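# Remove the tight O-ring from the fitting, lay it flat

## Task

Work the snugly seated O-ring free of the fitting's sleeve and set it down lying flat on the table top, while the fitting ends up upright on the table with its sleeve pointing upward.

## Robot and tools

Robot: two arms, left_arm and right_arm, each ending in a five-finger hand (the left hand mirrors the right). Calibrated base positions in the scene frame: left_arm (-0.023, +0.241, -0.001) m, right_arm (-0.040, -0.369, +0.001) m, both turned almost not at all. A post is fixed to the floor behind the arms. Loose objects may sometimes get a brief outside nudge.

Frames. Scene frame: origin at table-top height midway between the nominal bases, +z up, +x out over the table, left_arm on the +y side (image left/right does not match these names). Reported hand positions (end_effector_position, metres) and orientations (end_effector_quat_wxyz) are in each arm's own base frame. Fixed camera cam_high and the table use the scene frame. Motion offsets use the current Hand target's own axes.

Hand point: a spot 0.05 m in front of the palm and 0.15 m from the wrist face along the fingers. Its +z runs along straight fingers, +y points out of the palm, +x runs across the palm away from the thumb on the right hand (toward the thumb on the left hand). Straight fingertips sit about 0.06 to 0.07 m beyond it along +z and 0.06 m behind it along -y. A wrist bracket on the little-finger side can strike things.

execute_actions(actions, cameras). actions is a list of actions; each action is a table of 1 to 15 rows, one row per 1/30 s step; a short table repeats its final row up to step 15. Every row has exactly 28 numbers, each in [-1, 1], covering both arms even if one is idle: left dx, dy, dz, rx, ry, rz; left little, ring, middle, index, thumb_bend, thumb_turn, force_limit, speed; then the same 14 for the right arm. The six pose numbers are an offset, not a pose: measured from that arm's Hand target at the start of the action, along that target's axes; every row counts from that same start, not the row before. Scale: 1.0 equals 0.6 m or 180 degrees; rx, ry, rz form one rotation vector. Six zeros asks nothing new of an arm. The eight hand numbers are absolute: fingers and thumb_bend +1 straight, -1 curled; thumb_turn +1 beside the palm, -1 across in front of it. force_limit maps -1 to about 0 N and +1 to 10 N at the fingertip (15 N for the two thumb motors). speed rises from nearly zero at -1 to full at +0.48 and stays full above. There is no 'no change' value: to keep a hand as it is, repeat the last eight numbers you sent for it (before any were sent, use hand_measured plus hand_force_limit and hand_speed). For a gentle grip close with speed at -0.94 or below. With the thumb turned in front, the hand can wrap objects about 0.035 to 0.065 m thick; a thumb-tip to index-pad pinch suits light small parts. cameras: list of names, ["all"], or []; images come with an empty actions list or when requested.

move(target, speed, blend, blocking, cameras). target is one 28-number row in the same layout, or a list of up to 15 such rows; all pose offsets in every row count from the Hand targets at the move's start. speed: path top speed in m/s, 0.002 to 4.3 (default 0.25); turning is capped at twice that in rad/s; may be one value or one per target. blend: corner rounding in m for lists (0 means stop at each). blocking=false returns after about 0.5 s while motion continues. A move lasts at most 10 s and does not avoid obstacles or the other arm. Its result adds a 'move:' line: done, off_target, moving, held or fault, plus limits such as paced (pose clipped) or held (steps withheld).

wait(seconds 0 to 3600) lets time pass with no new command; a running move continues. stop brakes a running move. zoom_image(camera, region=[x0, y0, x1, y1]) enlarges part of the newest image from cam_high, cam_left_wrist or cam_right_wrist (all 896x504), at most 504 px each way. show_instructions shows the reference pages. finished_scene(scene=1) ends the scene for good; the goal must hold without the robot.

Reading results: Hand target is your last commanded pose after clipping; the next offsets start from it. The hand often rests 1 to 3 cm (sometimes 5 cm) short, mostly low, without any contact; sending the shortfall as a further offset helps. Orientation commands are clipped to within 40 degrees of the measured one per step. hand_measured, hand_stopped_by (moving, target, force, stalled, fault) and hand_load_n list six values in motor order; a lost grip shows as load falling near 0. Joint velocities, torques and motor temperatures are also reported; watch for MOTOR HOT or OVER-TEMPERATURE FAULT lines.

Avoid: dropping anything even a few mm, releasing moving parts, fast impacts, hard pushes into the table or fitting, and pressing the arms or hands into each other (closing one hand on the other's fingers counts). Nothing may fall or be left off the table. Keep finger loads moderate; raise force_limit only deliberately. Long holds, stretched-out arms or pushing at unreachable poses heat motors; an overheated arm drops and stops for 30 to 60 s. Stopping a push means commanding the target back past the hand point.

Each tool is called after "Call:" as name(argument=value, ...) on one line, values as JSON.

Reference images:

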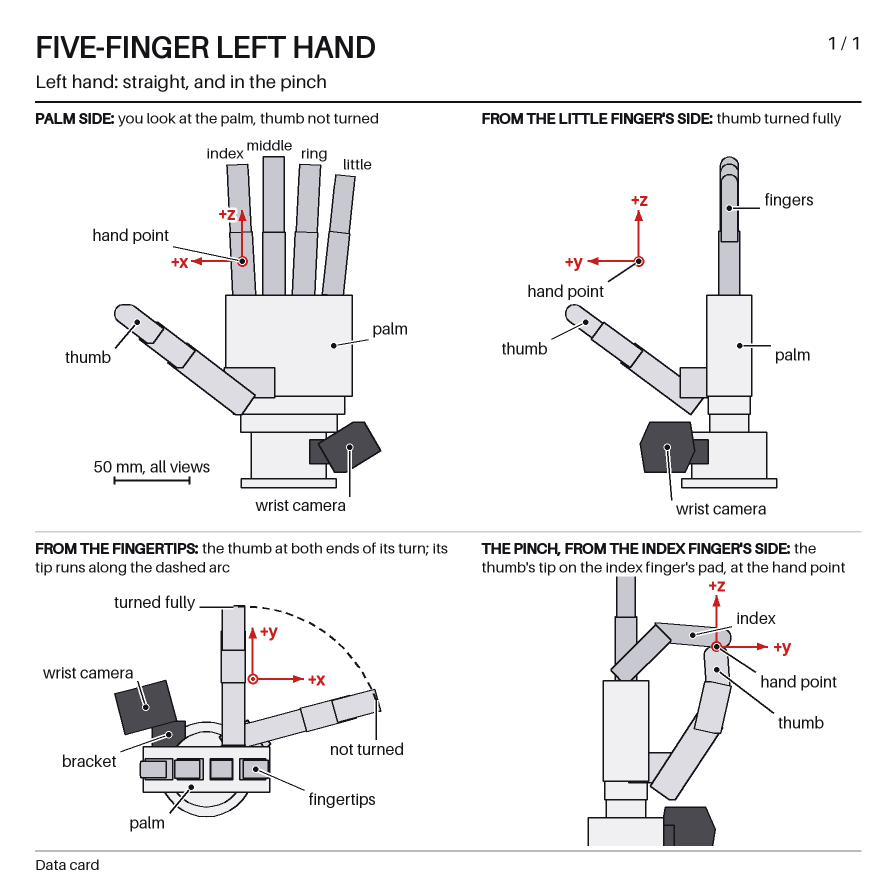

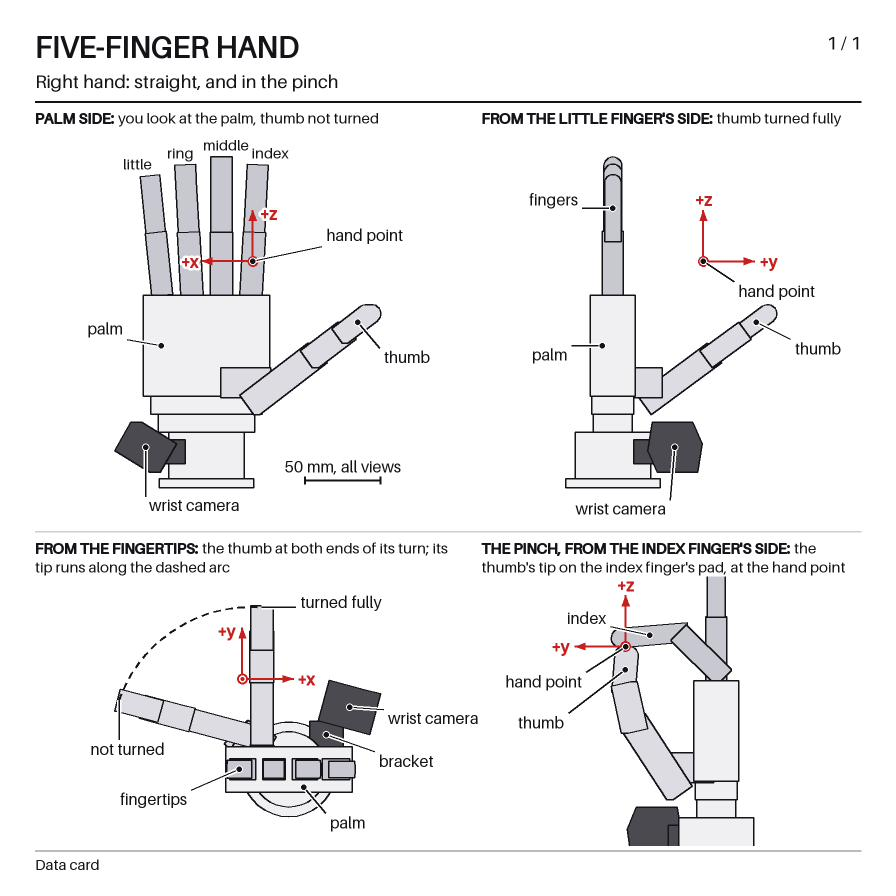

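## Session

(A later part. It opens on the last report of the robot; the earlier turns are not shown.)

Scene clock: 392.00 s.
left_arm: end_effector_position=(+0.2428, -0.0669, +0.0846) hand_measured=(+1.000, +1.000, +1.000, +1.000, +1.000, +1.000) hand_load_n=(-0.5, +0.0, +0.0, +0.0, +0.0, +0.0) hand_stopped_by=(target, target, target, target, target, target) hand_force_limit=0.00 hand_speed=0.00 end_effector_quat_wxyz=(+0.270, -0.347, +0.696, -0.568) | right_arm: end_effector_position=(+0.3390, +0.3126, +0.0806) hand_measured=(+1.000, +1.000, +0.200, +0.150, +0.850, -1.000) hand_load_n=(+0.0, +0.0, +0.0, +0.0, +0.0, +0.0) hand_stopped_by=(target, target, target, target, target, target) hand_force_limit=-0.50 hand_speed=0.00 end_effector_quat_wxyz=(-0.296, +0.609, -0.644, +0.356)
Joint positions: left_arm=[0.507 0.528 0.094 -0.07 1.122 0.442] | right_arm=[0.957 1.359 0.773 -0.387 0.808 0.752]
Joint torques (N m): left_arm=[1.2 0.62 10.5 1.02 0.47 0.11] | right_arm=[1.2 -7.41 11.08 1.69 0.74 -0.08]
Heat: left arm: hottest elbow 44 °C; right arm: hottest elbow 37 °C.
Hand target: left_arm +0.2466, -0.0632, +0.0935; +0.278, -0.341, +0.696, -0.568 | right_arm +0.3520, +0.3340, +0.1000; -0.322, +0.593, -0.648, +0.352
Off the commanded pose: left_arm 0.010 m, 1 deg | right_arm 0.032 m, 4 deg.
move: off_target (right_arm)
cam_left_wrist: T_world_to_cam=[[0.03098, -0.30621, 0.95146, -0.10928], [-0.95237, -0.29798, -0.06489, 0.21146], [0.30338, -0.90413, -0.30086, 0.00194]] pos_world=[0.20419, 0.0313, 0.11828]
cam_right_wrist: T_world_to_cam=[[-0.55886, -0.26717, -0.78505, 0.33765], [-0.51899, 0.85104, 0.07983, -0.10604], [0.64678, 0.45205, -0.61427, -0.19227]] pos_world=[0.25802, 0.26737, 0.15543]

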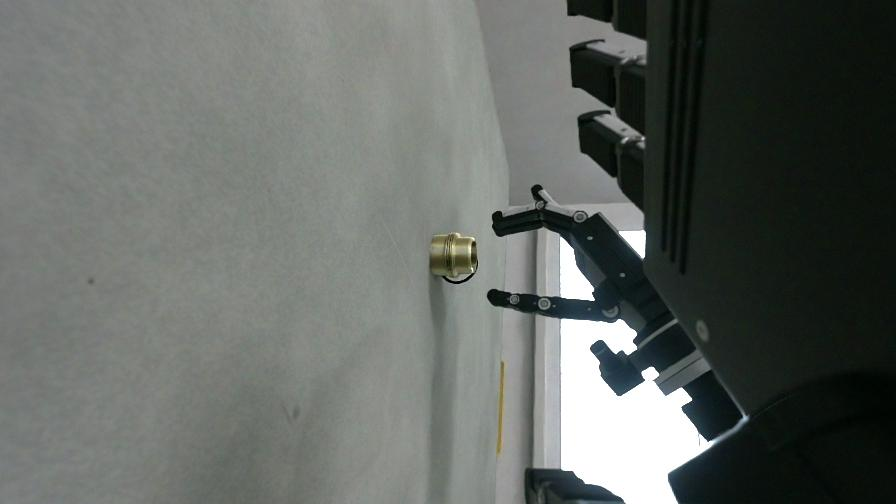

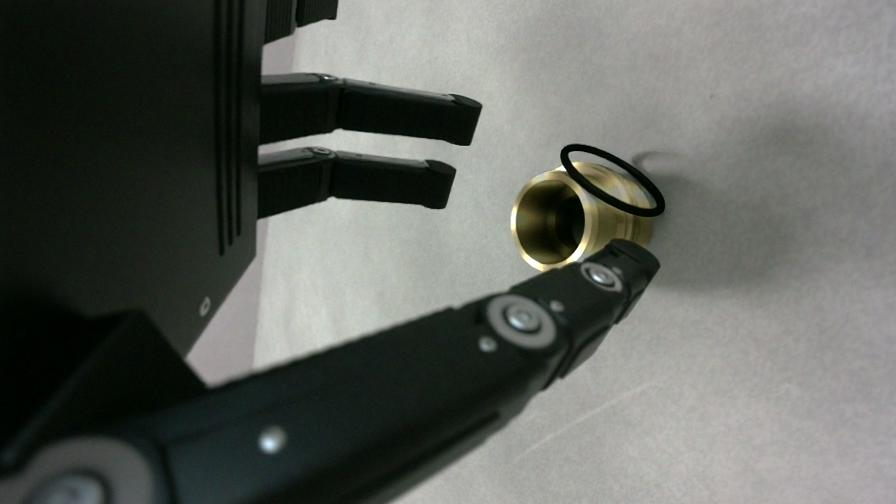

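Call:
move(target=[0,0,0,0,0,0,1,1,1,1,1,1,0,0,-0.0028,0.042,0.021,0,0,0,1,1,0.2,0.15,0.85,-1,-0.5,0.0], speed=0.05, cameras=["cam_left_wrist","cam_right_wrist"])

Call:
zoom_image(camera="cam_left_wrist", region=[410, 190, 550, 310])

Scene clock: 393.53 s.
left_arm: end_effector_position=(+0.2428, -0.0669, +0.0846) hand_measured=(+1.000, +1.000, +1.000, +1.000, +1.000, +1.000) hand_load_n=(+0.0, +0.0, +0.0, +0.0, +0.0, -0.5) hand_stopped_by=(target, target, target, target, target, target) hand_force_limit=0.00 hand_speed=0.00 end_effector_quat_wxyz=(+0.270, -0.347, +0.696, -0.568) | right_arm: end_effector_position=(+0.3469, +0.3258, +0.0686) hand_measured=(+1.000, +1.000, +0.200, +0.150, +0.850, -1.000) hand_load_n=(+0.0, +0.0, +0.0, +0.0, +0.0, +0.0) hand_stopped_by=(target, target, target, target, target, target) hand_force_limit=-0.50 hand_speed=0.00 end_effector_quat_wxyz=(-0.310, +0.599, -0.647, +0.354)
Joint positions: left_arm=[0.507 0.528 0.094 -0.07 1.122 0.442] | right_arm=[0.961 1.411 0.773 -0.307 0.814 0.761]
Joint torques (N m): left_arm=[1.08 0.67 10.44 0.99 0.48 0.17] | right_arm=[1.26 -7.71 7.82 1.74 0.73 -0.08]
Heat: left arm: hottest elbow 44 °C; right arm: hottest elbow 37 °C.
Hand target: left_arm +0.2466, -0.0632, +0.0935; +0.278, -0.341, +0.696, -0.568 | right_arm +0.3490, +0.3359, +0.0720; -0.322, +0.593, -0.648, +0.352
Off the commanded pose: left_arm 0.010 m, 1 deg | right_arm 0.011 m, 2 deg.
move: off_target (right_arm)
cam_left_wrist: T_world_to_cam=[[0.03098, -0.30621, 0.95146, -0.10928], [-0.95237, -0.29798, -0.06489, 0.21146], [0.30338, -0.90413, -0.30086, 0.00194]] pos_world=[0.20419, 0.0313, 0.11828]
cam_right_wrist: T_world_to_cam=[[-0.5434, -0.24326, -0.80346, 0.32434], [-0.51726, 0.85084, 0.09224, -0.11363], [0.66117, 0.46572, -0.58818, -0.22186]] pos_world=[0.26416, 0.2789, 0.14058]

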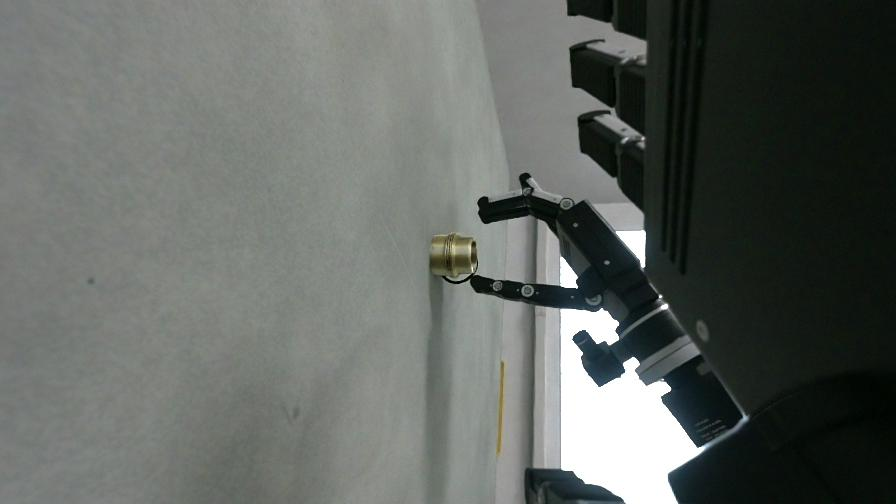

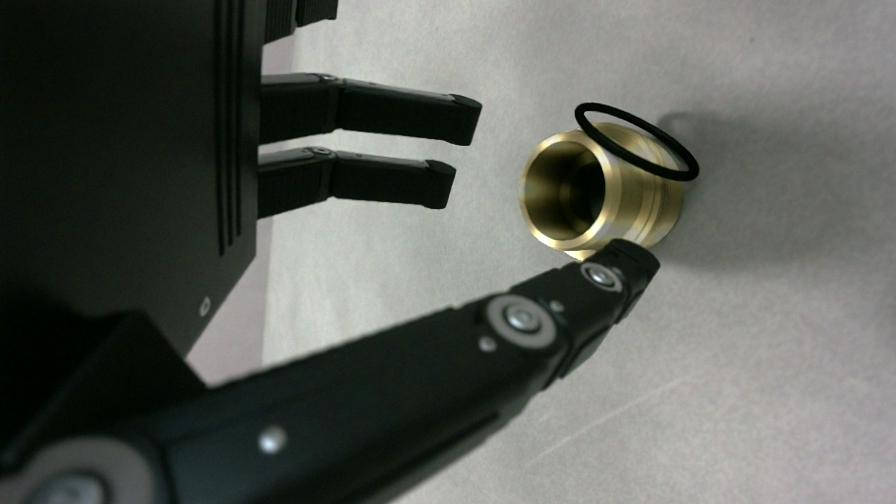

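Scaled by 3.600.

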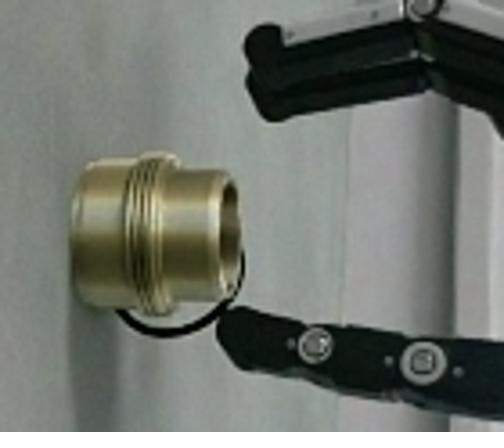

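Call:
move(target=[0,0,0,0,0,0,1,1,1,1,1,1,0,0,0.0404,0.032,0.015,0,0,0,1,1,0.2,0.15,0.85,-1,-0.5,0.0], speed=0.04, cameras=["cam_left_wrist","cam_right_wrist"])

Call:
zoom_image(camera="cam_left_wrist", region=[410, 190, 550, 310])

Scene clock: 395.57 s.
left_arm: end_effector_position=(+0.2428, -0.0669, +0.0846) hand_measured=(+1.000, +1.000, +1.000, +1.000, +1.000, +1.000) hand_load_n=(+0.0, +0.0, +0.0, +0.0, +0.0, -0.5) hand_stopped_by=(target, target, target, target, target, target) hand_force_limit=0.00 hand_speed=0.00 end_effector_quat_wxyz=(+0.270, -0.347, +0.696, -0.568) | right_arm: end_effector_position=(+0.3386, +0.3114, +0.0458) hand_measured=(+1.000, +1.000, +0.200, +0.150, +0.850, -1.000) hand_load_n=(-0.5, +0.0, -0.5, +0.0, +0.0, +0.0) hand_stopped_by=(target, target, target, target, target, target) hand_force_limit=-0.50 hand_speed=0.00 end_effector_quat_wxyz=(-0.315, +0.597, -0.649, +0.351)
Joint positions: left_arm=[0.507 0.528 0.094 -0.07 1.122 0.442] | right_arm=[0.955 1.411 0.691 -0.211 0.807 0.757]
Joint torques (N m): left_arm=[0.91 0.91 10.44 0.87 0.45 0.16] | right_arm=[0.03 -8.41 6.71 1.76 0.41 -0.31]
Heat: left arm: hottest elbow 44 °C; right arm: hottest elbow 37 °C.
Hand target: left_arm +0.2466, -0.0632, +0.0935; +0.278, -0.341, +0.696, -0.568 | right_arm +0.3440, +0.3120, +0.0510; -0.322, +0.593, -0.648, +0.352
Off the commanded pose: left_arm 0.010 m, 1 deg | right_arm 0.008 m, 1 deg.
move: done
cam_left_wrist: T_world_to_cam=[[0.03098, -0.30621, 0.95146, -0.10928], [-0.95237, -0.29798, -0.06489, 0.21146], [0.30338, -0.90413, -0.30086, 0.00194]] pos_world=[0.20419, 0.0313, 0.11828]
cam_right_wrist: T_world_to_cam=[[-0.54044, -0.23374, -0.80826, 0.29423], [-0.51838, 0.84916, 0.10104, -0.10309], [0.66273, 0.47359, -0.58009, -0.22645]] pos_world=[0.25565, 0.26356, 0.11687]

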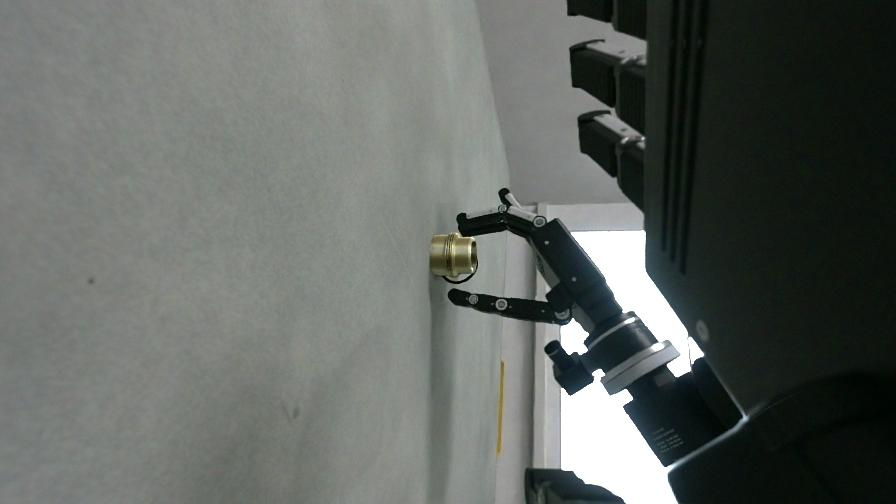

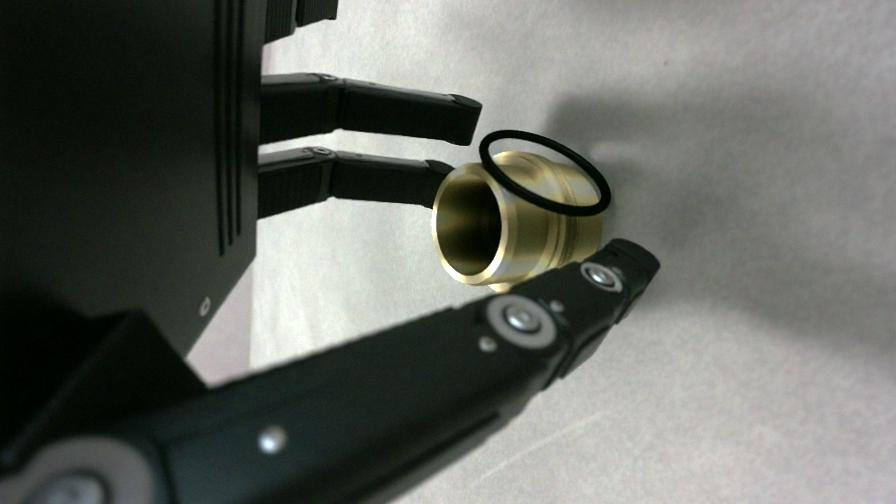

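Scaled by 3.600.

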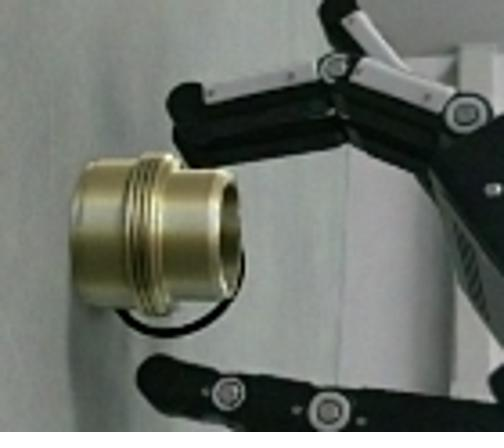

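Call:
move(target=[0,0,0,0,0,0,1,1,1,1,1,1,0,0,-0.0249,-0.0045,-0.0055,0,0,0,1,1,0.2,0.15,0.85,-1,-0.5,0.0], speed=0.04, cameras=["cam_left_wrist","cam_right_wrist"])

Call:
zoom_image(camera="cam_left_wrist", region=[410, 190, 550, 310])

Scene clock: 396.90 s.
left_arm: end_effector_position=(+0.2428, -0.0669, +0.0846) hand_measured=(+1.000, +1.000, +1.000, +1.000, +1.000, +1.000) hand_load_n=(+0.0, +0.0, +0.0, +0.0, +0.0, +0.0) hand_stopped_by=(target, target, target, target, target, target) hand_force_limit=0.00 hand_speed=0.00 end_effector_quat_wxyz=(+0.270, -0.347, +0.696, -0.568) | right_arm: end_effector_position=(+0.3362, +0.3098, +0.0423) hand_measured=(+1.000, +1.000, +0.200, +0.150, +0.850, -1.000) hand_load_n=(+0.0, +0.0, +0.0, +0.0, +0.0, +0.0) hand_stopped_by=(target, target, target, target, target, target) hand_force_limit=-0.50 hand_speed=0.00 end_effector_quat_wxyz=(-0.309, +0.601, -0.647, +0.355)
Joint positions: left_arm=[0.507 0.528 0.094 -0.07 1.122 0.442] | right_arm=[0.96 1.417 0.691 -0.221 0.813 0.758]
Joint torques (N m): left_arm=[1.38 0.85 10.43 0.83 0.49 0.16] | right_arm=[1.26 -7.36 10.02 0.79 0.73 -0.08]
Heat: left arm: hottest elbow 44 °C; right arm: hottest elbow 37 °C.
Hand target: left_arm +0.2466, -0.0632, +0.0935; +0.278, -0.341, +0.696, -0.568 | right_arm +0.3440, +0.3270, +0.0550; -0.322, +0.593, -0.648, +0.352
Off the commanded pose: left_arm 0.010 m, 1 deg | right_arm 0.023 m, 2 deg.
move: off_target (right_arm)
cam_left_wrist: T_world_to_cam=[[0.03098, -0.30621, 0.95146, -0.10928], [-0.95237, -0.29798, -0.06489, 0.21146], [0.30338, -0.90413, -0.30086, 0.00194]] pos_world=[0.20419, 0.0313, 0.11828]
cam_right_wrist: T_world_to_cam=[[-0.54489, -0.24629, -0.80152, 0.29476], [-0.51794, 0.85059, 0.09073, -0.10272], [0.65942, 0.46458, -0.59104, -0.2218]] pos_world=[0.25367, 0.26301, 0.11449]

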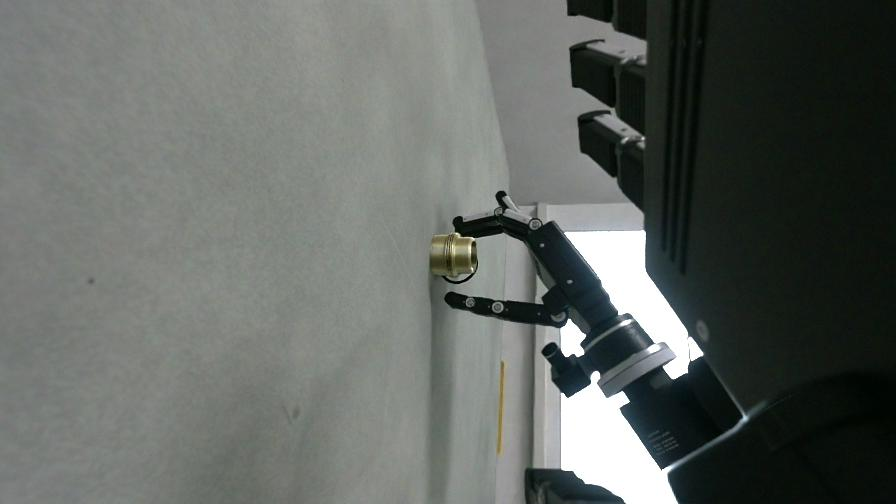

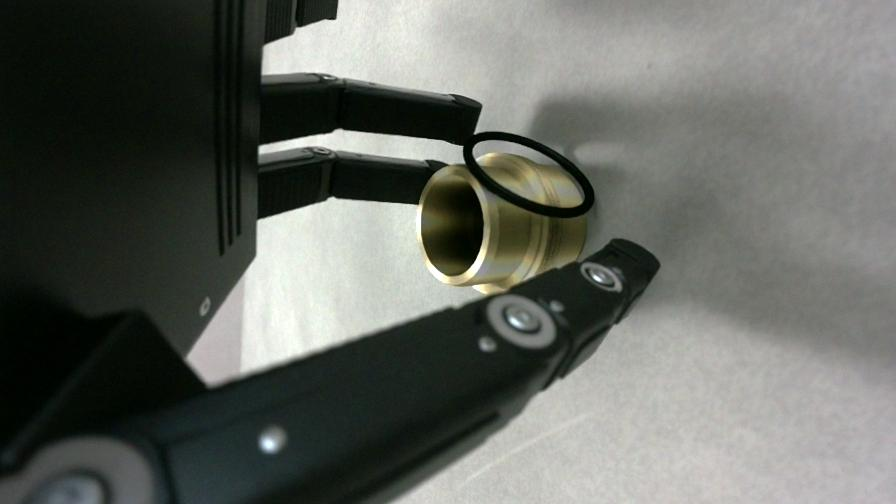

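Scaled by 3.600.

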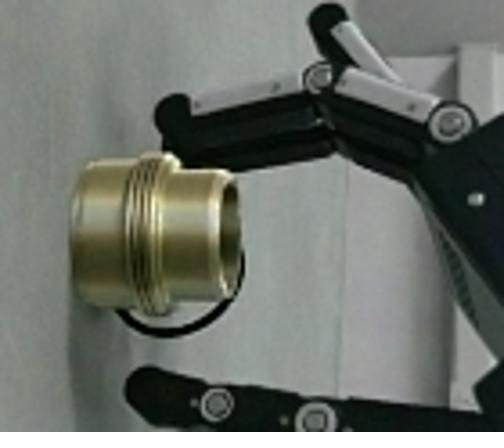

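Call:
move(target=[[0,0,0,0,0,0,1,1,1,1,1,1,0,0,-0.0158,-0.0395,-0.0155,0,0,0,1,1,0.2,0.15,0.85,-1,-0.5,0.0],[0,0,0,0,0,0,1,1,1,1,1,1,0,0,-0.0068,0.0022,0.0026,0,0,0,1,1,0.2,0.15,0.85,-1,-0.5,0.0]], speed=0.05, cameras=["cam_left_wrist","cam_right_wrist"])

Call:
zoom_image(camera="cam_left_wrist", region=[410, 190, 550, 310])

Scene clock: 399.53 s.
left_arm: end_effector_position=(+0.2428, -0.0669, +0.0846) hand_measured=(+1.000, +1.000, +1.000, +1.000, +1.000, +1.000) hand_load_n=(+0.0, +0.0, +0.0, +0.0, +0.0, -0.5) hand_stopped_by=(target, target, target, target, target, target) hand_force_limit=0.00 hand_speed=0.00 end_effector_quat_wxyz=(+0.270, -0.347, +0.696, -0.568) | right_arm: end_effector_position=(+0.3450, +0.3240, +0.0528) hand_measured=(+1.000, +1.000, +0.200, +0.150, +0.850, -1.000) hand_load_n=(+0.0, +0.0, +0.0, +0.0, +0.0, +0.0) hand_stopped_by=(target, target, target, target, target, target) hand_force_limit=-0.50 hand_speed=0.00 end_effector_quat_wxyz=(-0.313, +0.597, -0.648, +0.354)
Joint positions: left_arm=[0.507 0.528 0.094 -0.07 1.122 0.442] | right_arm=[0.963 1.434 0.74 -0.246 0.816 0.764]
Joint torques (N m): left_arm=[1.14 0.79 10.73 0.98 0.47 0.11] | right_arm=[1.26 -7.71 6.86 1.74 0.72 -0.08]
Heat: left arm: hottest elbow 44 °C; right arm: hottest elbow 37 °C.
Hand target: left_arm +0.2466, -0.0632, +0.0935; +0.278, -0.341, +0.696, -0.568 | right_arm +0.3450, +0.3310, +0.0531; -0.322, +0.593, -0.648, +0.352
Off the commanded pose: left_arm 0.010 m, 1 deg | right_arm 0.007 m, 1 deg.
move: done
cam_left_wrist: T_world_to_cam=[[0.03098, -0.30621, 0.95146, -0.10928], [-0.95237, -0.29798, -0.06489, 0.21146], [0.30338, -0.90413, -0.30086, 0.00194]] pos_world=[0.20419, 0.0313, 0.11828]
cam_right_wrist: T_world_to_cam=[[-0.53981, -0.23708, -0.80771, 0.30708], [-0.51677, 0.85076, 0.09565, -0.11194], [0.66449, 0.46903, -0.58177, -0.23165]] pos_world=[0.26185, 0.27668, 0.12397]

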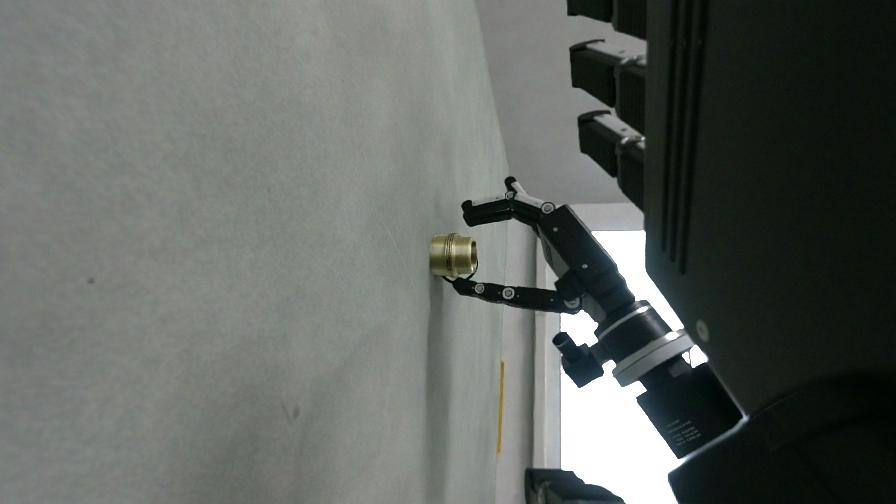

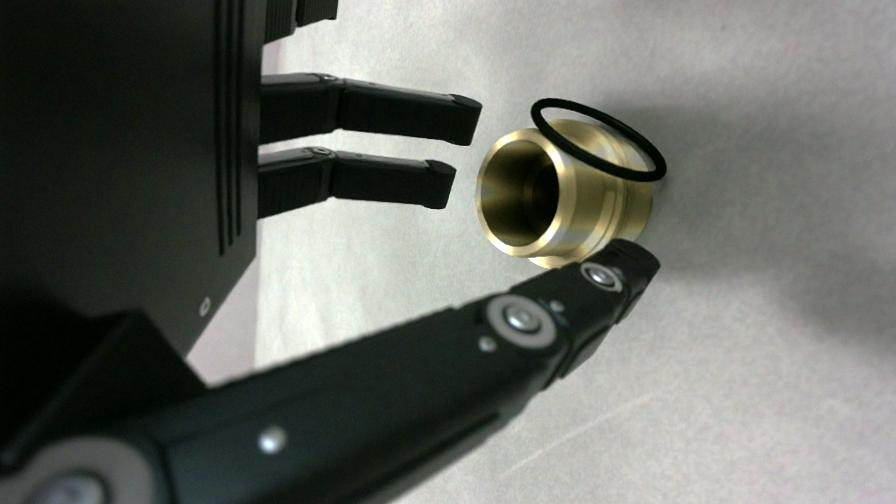

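Scaled by 3.600.

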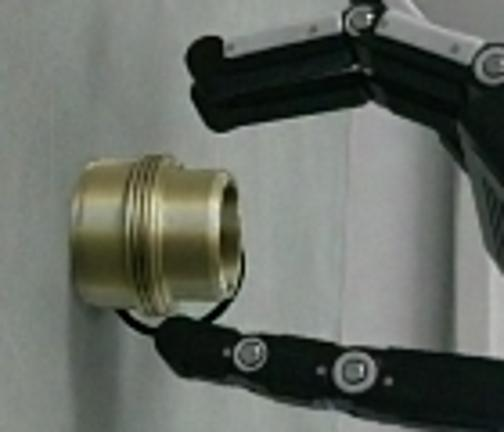

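Call:
move(target=[0,0,0,0,0,0,1,1,1,1,1,1,0,0,0.0108,0.0078,-0.0058,0,0,0,1,1,0.2,0.15,0.85,-1,-0.5,0.0], speed=0.04, cameras=["cam_left_wrist","cam_right_wrist"])

Call:
zoom_image(camera="cam_left_wrist", region=[410, 190, 550, 310])

Scene clock: 400.70 s.
left_arm: end_effector_position=(+0.2428, -0.0669, +0.0846) hand_measured=(+1.000, +1.000, +1.000, +1.000, +1.000, +1.000) hand_load_n=(+0.0, +0.0, +0.0, +0.0, +0.0, +0.0) hand_stopped_by=(target, target, target, target, target, target) hand_force_limit=0.00 hand_speed=0.00 end_effector_quat_wxyz=(+0.270, -0.347, +0.696, -0.568) | right_arm: end_effector_position=(+0.3381, +0.3173, +0.0437) hand_measured=(+1.000, +1.000, +0.200, +0.150, +0.850, -1.000) hand_load_n=(+0.0, +0.0, +0.0, +0.0, +0.0, +0.0) hand_stopped_by=(target, target, target, target, target, target) hand_force_limit=-0.50 hand_speed=0.00 end_effector_quat_wxyz=(-0.306, +0.601, -0.647, +0.355)
Joint positions: left_arm=[0.507 0.528 0.094 -0.07 1.122 0.442] | right_arm=[0.967 1.434 0.717 -0.243 0.817 0.769]
Joint torques (N m): left_arm=[0.67 1.08 10.52 1.05 0.47 0.15] | right_arm=[1.26 -8.82 6.76 1.73 0.73 -0.08]
Heat: left arm: hottest elbow 44 °C; right arm: hottest elbow 37 °C.
Hand target: left_arm +0.2466, -0.0632, +0.0935; +0.278, -0.341, +0.696, -0.568 | right_arm +0.3389, +0.3250, +0.0510; -0.322, +0.593, -0.648, +0.352
Off the commanded pose: left_arm 0.010 m, 1 deg | right_arm 0.011 m, 2 deg.
move: off_target (right_arm)
cam_left_wrist: T_world_to_cam=[[0.03098, -0.30621, 0.95146, -0.10928], [-0.95237, -0.29798, -0.06489, 0.21146], [0.30338, -0.90413, -0.30086, 0.00194]] pos_world=[0.20419, 0.0313, 0.11828]
cam_right_wrist: T_world_to_cam=[[-0.54751, -0.2484, -0.79908, 0.30035], [-0.51684, 0.8514, 0.08946, -0.10888], [0.65811, 0.46198, -0.59453, -0.22429]] pos_world=[0.25578, 0.27092, 0.11639]

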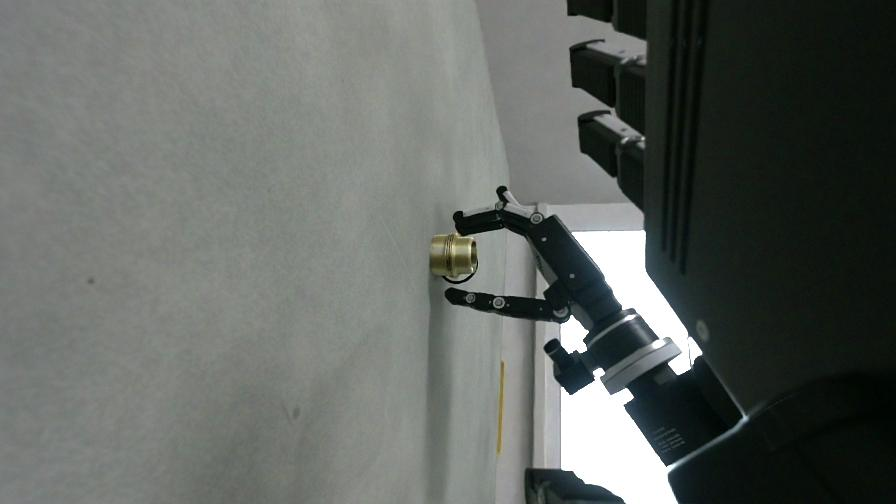

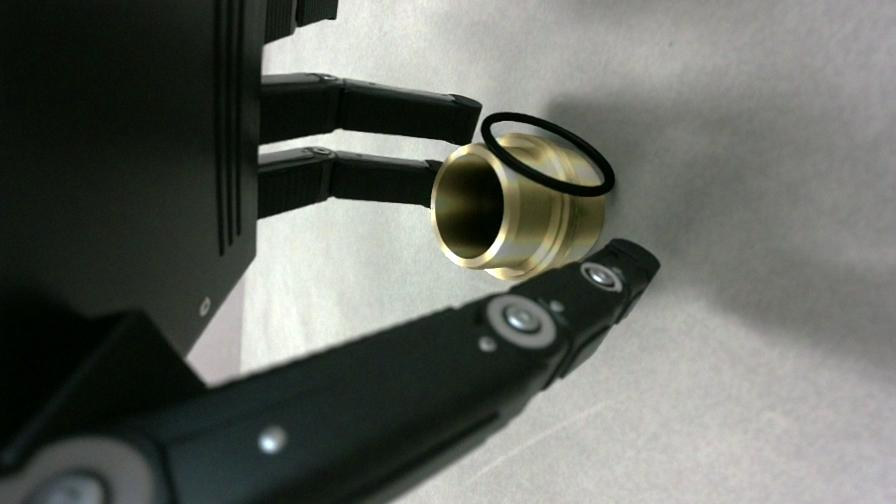

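Scaled by 3.600.

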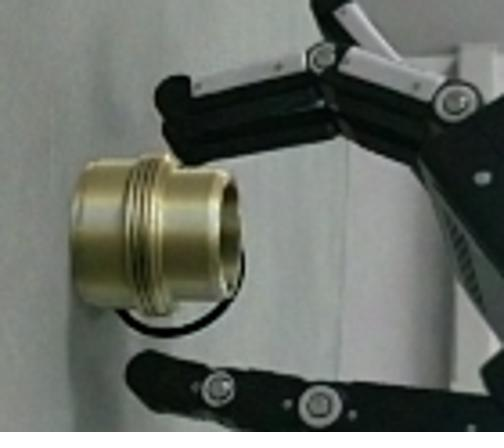

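Call:
move(target=[[0,0,0,0,0,0,1,1,1,1,1,1,0,0,0,0.0112,0.0087,0,0,0,1,1,0.2,0.15,0.85,-1,-0.5,0.0],[0,0,0,0,0,0,1,1,1,1,1,1,0,0,0,0.0112,0.0087,0,0,0,1,1,0.05,0.0,0.72,-1,-0.4,-0.8]], speed=0.04, cameras=["cam_left_wrist","cam_right_wrist"])

Call:
zoom_image(camera="cam_left_wrist", region=[410, 190, 550, 310])

Scene clock: 403.03 s.
left_arm: end_effector_position=(+0.2428, -0.0669, +0.0846) hand_measured=(+1.000, +1.000, +1.000, +1.000, +1.000, +1.000) hand_load_n=(+0.0, +0.0, +0.0, +0.0, +0.0, -0.5) hand_stopped_by=(target, target, target, target, target, target) hand_force_limit=0.00 hand_speed=0.00 end_effector_quat_wxyz=(+0.270, -0.347, +0.696, -0.568) | right_arm: end_effector_position=(+0.3398, +0.3198, +0.0439) hand_measured=(+1.000, +1.000, +0.050, +0.000, +0.720, -1.000) hand_load_n=(+0.0, +0.0, +0.0, +0.0, +0.0, +0.0) hand_stopped_by=(target, target, target, target, target, target) hand_force_limit=-0.40 hand_speed=-0.80 end_effector_quat_wxyz=(-0.316, +0.596, -0.648, +0.353)
Joint positions: left_arm=[0.507 0.528 0.094 -0.07 1.122 0.442] | right_arm=[0.967 1.436 0.71 -0.212 0.817 0.769]
Joint torques (N m): left_arm=[1.03 0.5 10.36 1.01 0.48 0.12] | right_arm=[1.14 -7.47 6.6 1.73 0.69 -0.1]
Heat: left arm: hottest elbow 44 °C; right arm: hottest elbow 37 °C.
Hand target: left_arm +0.2466, -0.0632, +0.0935; +0.278, -0.341, +0.696, -0.568 | right_arm +0.3397, +0.3250, +0.0425; -0.322, +0.593, -0.648, +0.352
Off the commanded pose: left_arm 0.010 m, 1 deg | right_arm 0.005 m, 1 deg.
move: done
cam_left_wrist: T_world_to_cam=[[0.03098, -0.30621, 0.95146, -0.10928], [-0.95237, -0.29798, -0.06489, 0.21146], [0.30338, -0.90413, -0.30086, 0.00194]] pos_world=[0.20419, 0.0313, 0.11828]
cam_right_wrist: T_world_to_cam=[[-0.53771, -0.23421, -0.80995, 0.29454], [-0.51797, 0.84974, 0.09816, -0.10956], [0.66526, 0.47231, -0.57823, -0.23287]] pos_world=[0.25654, 0.27207, 0.11466]

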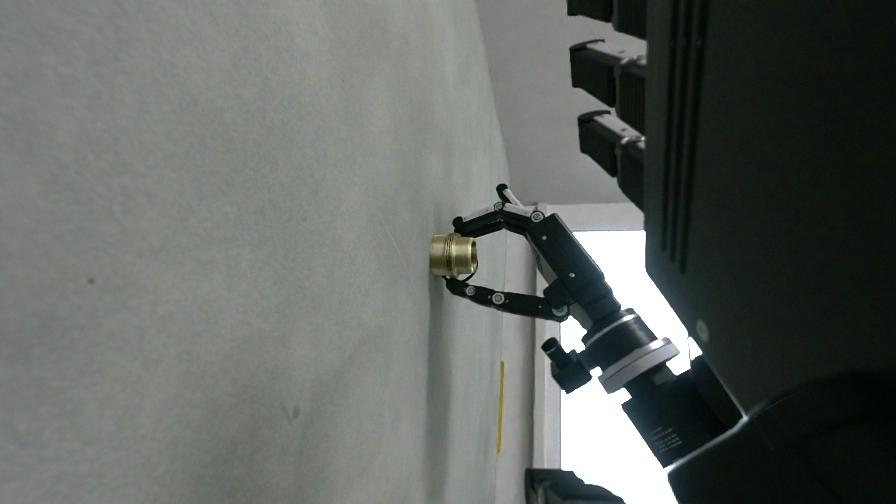

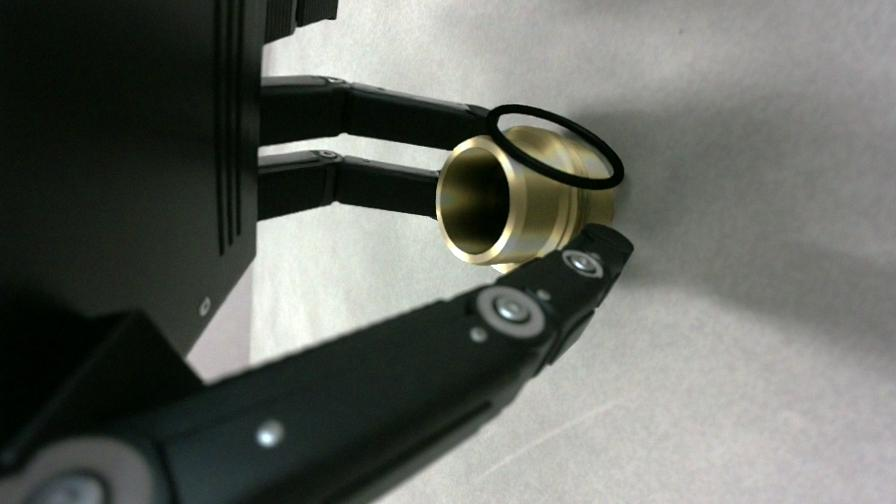

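Scaled by 3.600.

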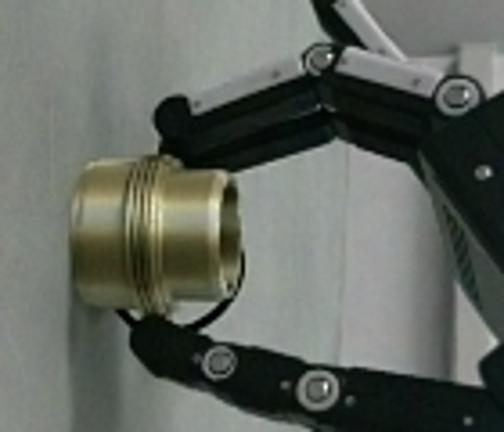

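Call:
move(target=[0,0,0,0,0,0,1,1,1,1,1,1,0,0,0,0,0,0,0,0,1,1,-0.1,-0.15,0.62,-1,-0.3,-0.85], speed=0.04, cameras=["cam_left_wrist","cam_right_wrist"])

Call:
zoom_image(camera="cam_left_wrist", region=[410, 190, 550, 310])

Scene clock: 404.17 s.
left_arm: end_effector_position=(+0.2428, -0.0669, +0.0846) hand_measured=(+1.000, +1.000, +1.000, +1.000, +1.000, +1.000) hand_load_n=(+0.0, +0.0, +0.0, +0.0, +0.0, -0.5) hand_stopped_by=(target, target, target, target, target, target) hand_force_limit=0.00 hand_speed=0.00 end_effector_quat_wxyz=(+0.270, -0.347, +0.696, -0.568) | right_arm: end_effector_position=(+0.3409, +0.3199, +0.0448) hand_measured=(+1.000, +1.000, -0.004, -0.108, +0.668, -1.000) hand_load_n=(+0.0, +0.0, +2.0, +4.5, +6.0, +0.0) hand_stopped_by=(target, target, force, force, force, target) hand_force_limit=-0.30 hand_speed=-0.85 end_effector_quat_wxyz=(+0.318, -0.594, +0.648, -0.354)
Joint positions: left_arm=[0.507 0.528 0.094 -0.07 1.122 0.442] | right_arm=[0.967 1.436 0.71 -0.207 0.822 0.769]
Joint torques (N m): left_arm=[1.03 0.73 10.59 0.83 0.46 0.14] | right_arm=[1.14 -7.47 6.6 1.59 0.49 -0.1]
Heat: left arm: hottest elbow 44 °C; right arm: hottest elbow 37 °C.
Hand target: left_arm +0.2466, -0.0632, +0.0935; +0.278, -0.341, +0.696, -0.568 | right_arm +0.3397, +0.3250, +0.0425; +0.322, -0.593, +0.648, -0.352
Off the commanded pose: left_arm 0.010 m, 1 deg | right_arm 0.006 m, 1 deg.
move: done
cam_left_wrist: T_world_to_cam=[[0.03098, -0.30621, 0.95146, -0.10928], [-0.95237, -0.29798, -0.06489, 0.21146], [0.30338, -0.90413, -0.30086, 0.00194]] pos_world=[0.20419, 0.0313, 0.11828]
cam_right_wrist: T_world_to_cam=[[-0.53377, -0.23134, -0.81337, 0.29381], [-0.51623, 0.85097, 0.09674, -0.11009], [0.66977, 0.47152, -0.57364, -0.2346]] pos_world=[0.25712, 0.27227, 0.11505]

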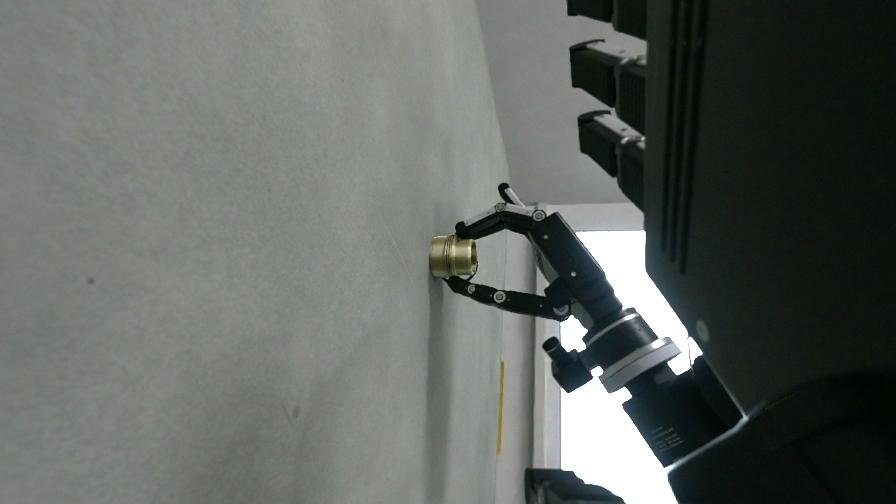

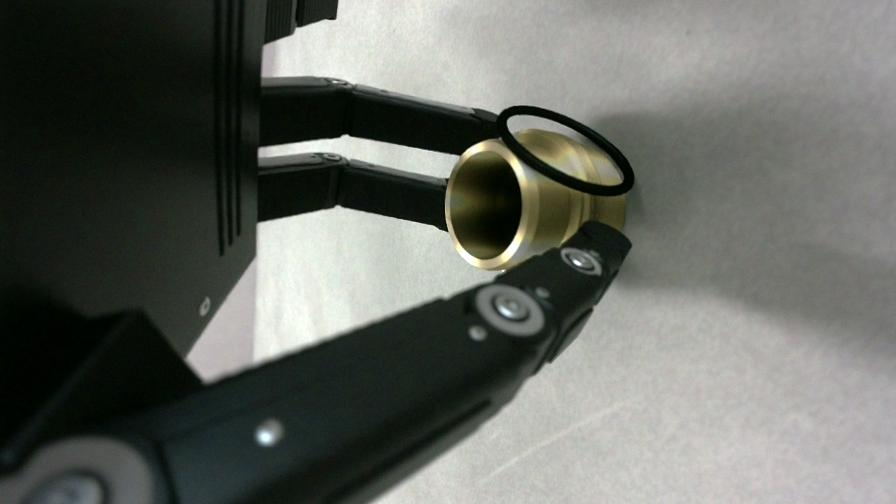

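Scaled by 3.600.

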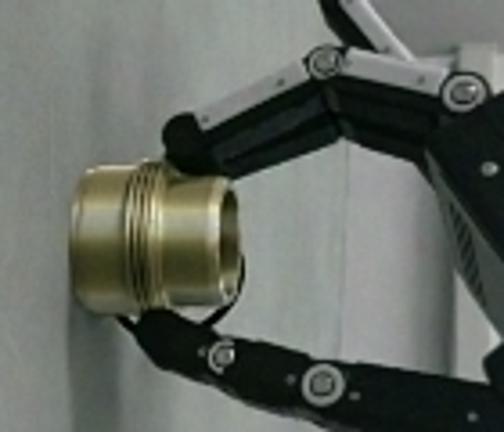

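Call:
move(target=[0,0,0,0,0,0,1,1,1,1,1,1,0,0,0,-0.028,-0.0182,0,0,0,1,1,-0.1,-0.15,0.62,-1,-0.3,-0.85], speed=0.04, cameras=["cam_left_wrist","cam_right_wrist"])

Call:
zoom_image(camera="cam_left_wrist", region=[410, 190, 550, 310])

Scene clock: 405.57 s.
left_arm: end_effector_position=(+0.2428, -0.0669, +0.0846) hand_measured=(+1.000, +1.000, +1.000, +1.000, +1.000, +1.000) hand_load_n=(+0.0, +0.0, +0.0, +0.0, +0.0, +0.0) hand_stopped_by=(target, target, target, target, target, target) hand_force_limit=0.00 hand_speed=0.00 end_effector_quat_wxyz=(+0.270, -0.347, +0.696, -0.568) | right_arm: end_effector_position=(+0.3379, +0.3145, +0.0494) hand_measured=(+1.000, +1.000, -0.004, -0.108, +0.666, -1.000) hand_load_n=(+0.0, +0.0, +0.0, +2.5, +0.0, +0.0) hand_stopped_by=(target, target, force, force, force, target) hand_force_limit=-0.30 hand_speed=-0.85 end_effector_quat_wxyz=(-0.312, +0.596, -0.649, +0.355)
Joint positions: left_arm=[0.507 0.528 0.094 -0.07 1.122 0.442] | right_arm=[0.966 1.414 0.71 -0.244 0.822 0.773]
Joint torques (N m): left_arm=[0.62 1.08 10.56 0.69 0.47 0.15] | right_arm=[1.14 -8.94 8.7 0.49 0.48 -0.15]
Heat: left arm: hottest elbow 44 °C; right arm: hottest elbow 37 °C.
Hand target: left_arm +0.2466, -0.0632, +0.0935; +0.278, -0.341, +0.696, -0.568 | right_arm +0.3396, +0.3250, +0.0626; -0.322, +0.593, -0.648, +0.352
Off the commanded pose: left_arm 0.010 m, 1 deg | right_arm 0.017 m, 1 deg.
move: off_target (right_arm)
cam_left_wrist: T_world_to_cam=[[0.03098, -0.30621, 0.95146, -0.10928], [-0.95237, -0.29798, -0.06489, 0.21146], [0.30338, -0.90413, -0.30086, 0.00194]] pos_world=[0.20419, 0.0313, 0.11828]
cam_right_wrist: T_world_to_cam=[[-0.54138, -0.2363, -0.80689, 0.29856], [-0.51201, 0.85388, 0.09348, -0.10972], [0.6669, 0.46374, -0.58326, -0.22355]] pos_world=[0.25455, 0.2679, 0.12077]

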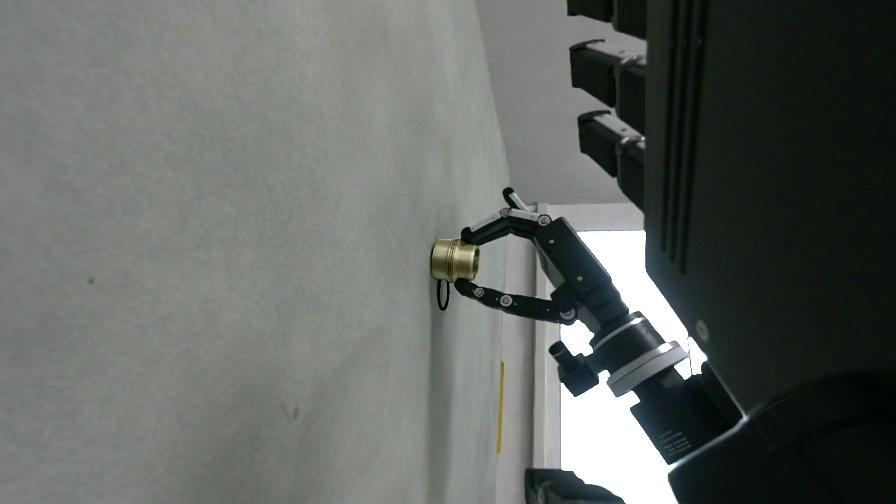

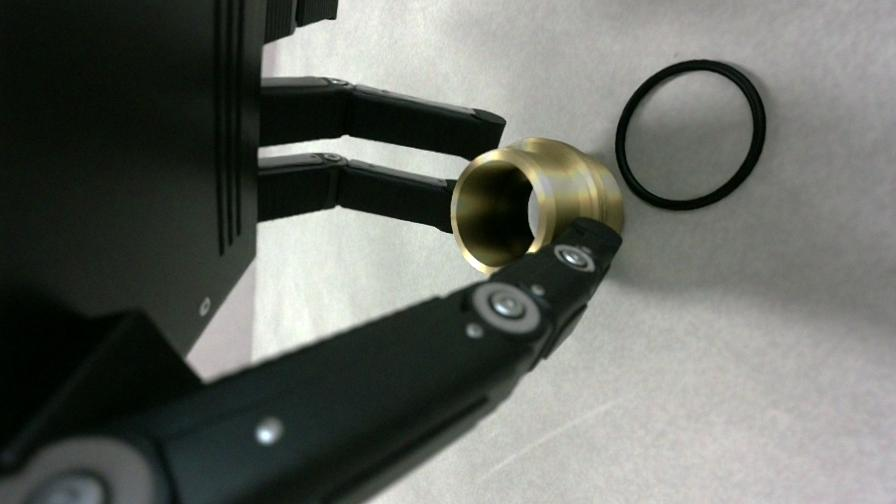

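Scaled by 3.600.

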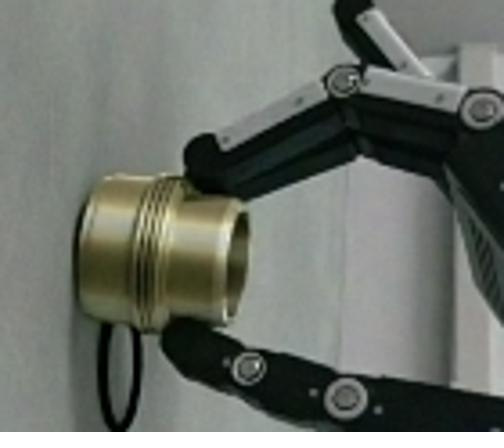

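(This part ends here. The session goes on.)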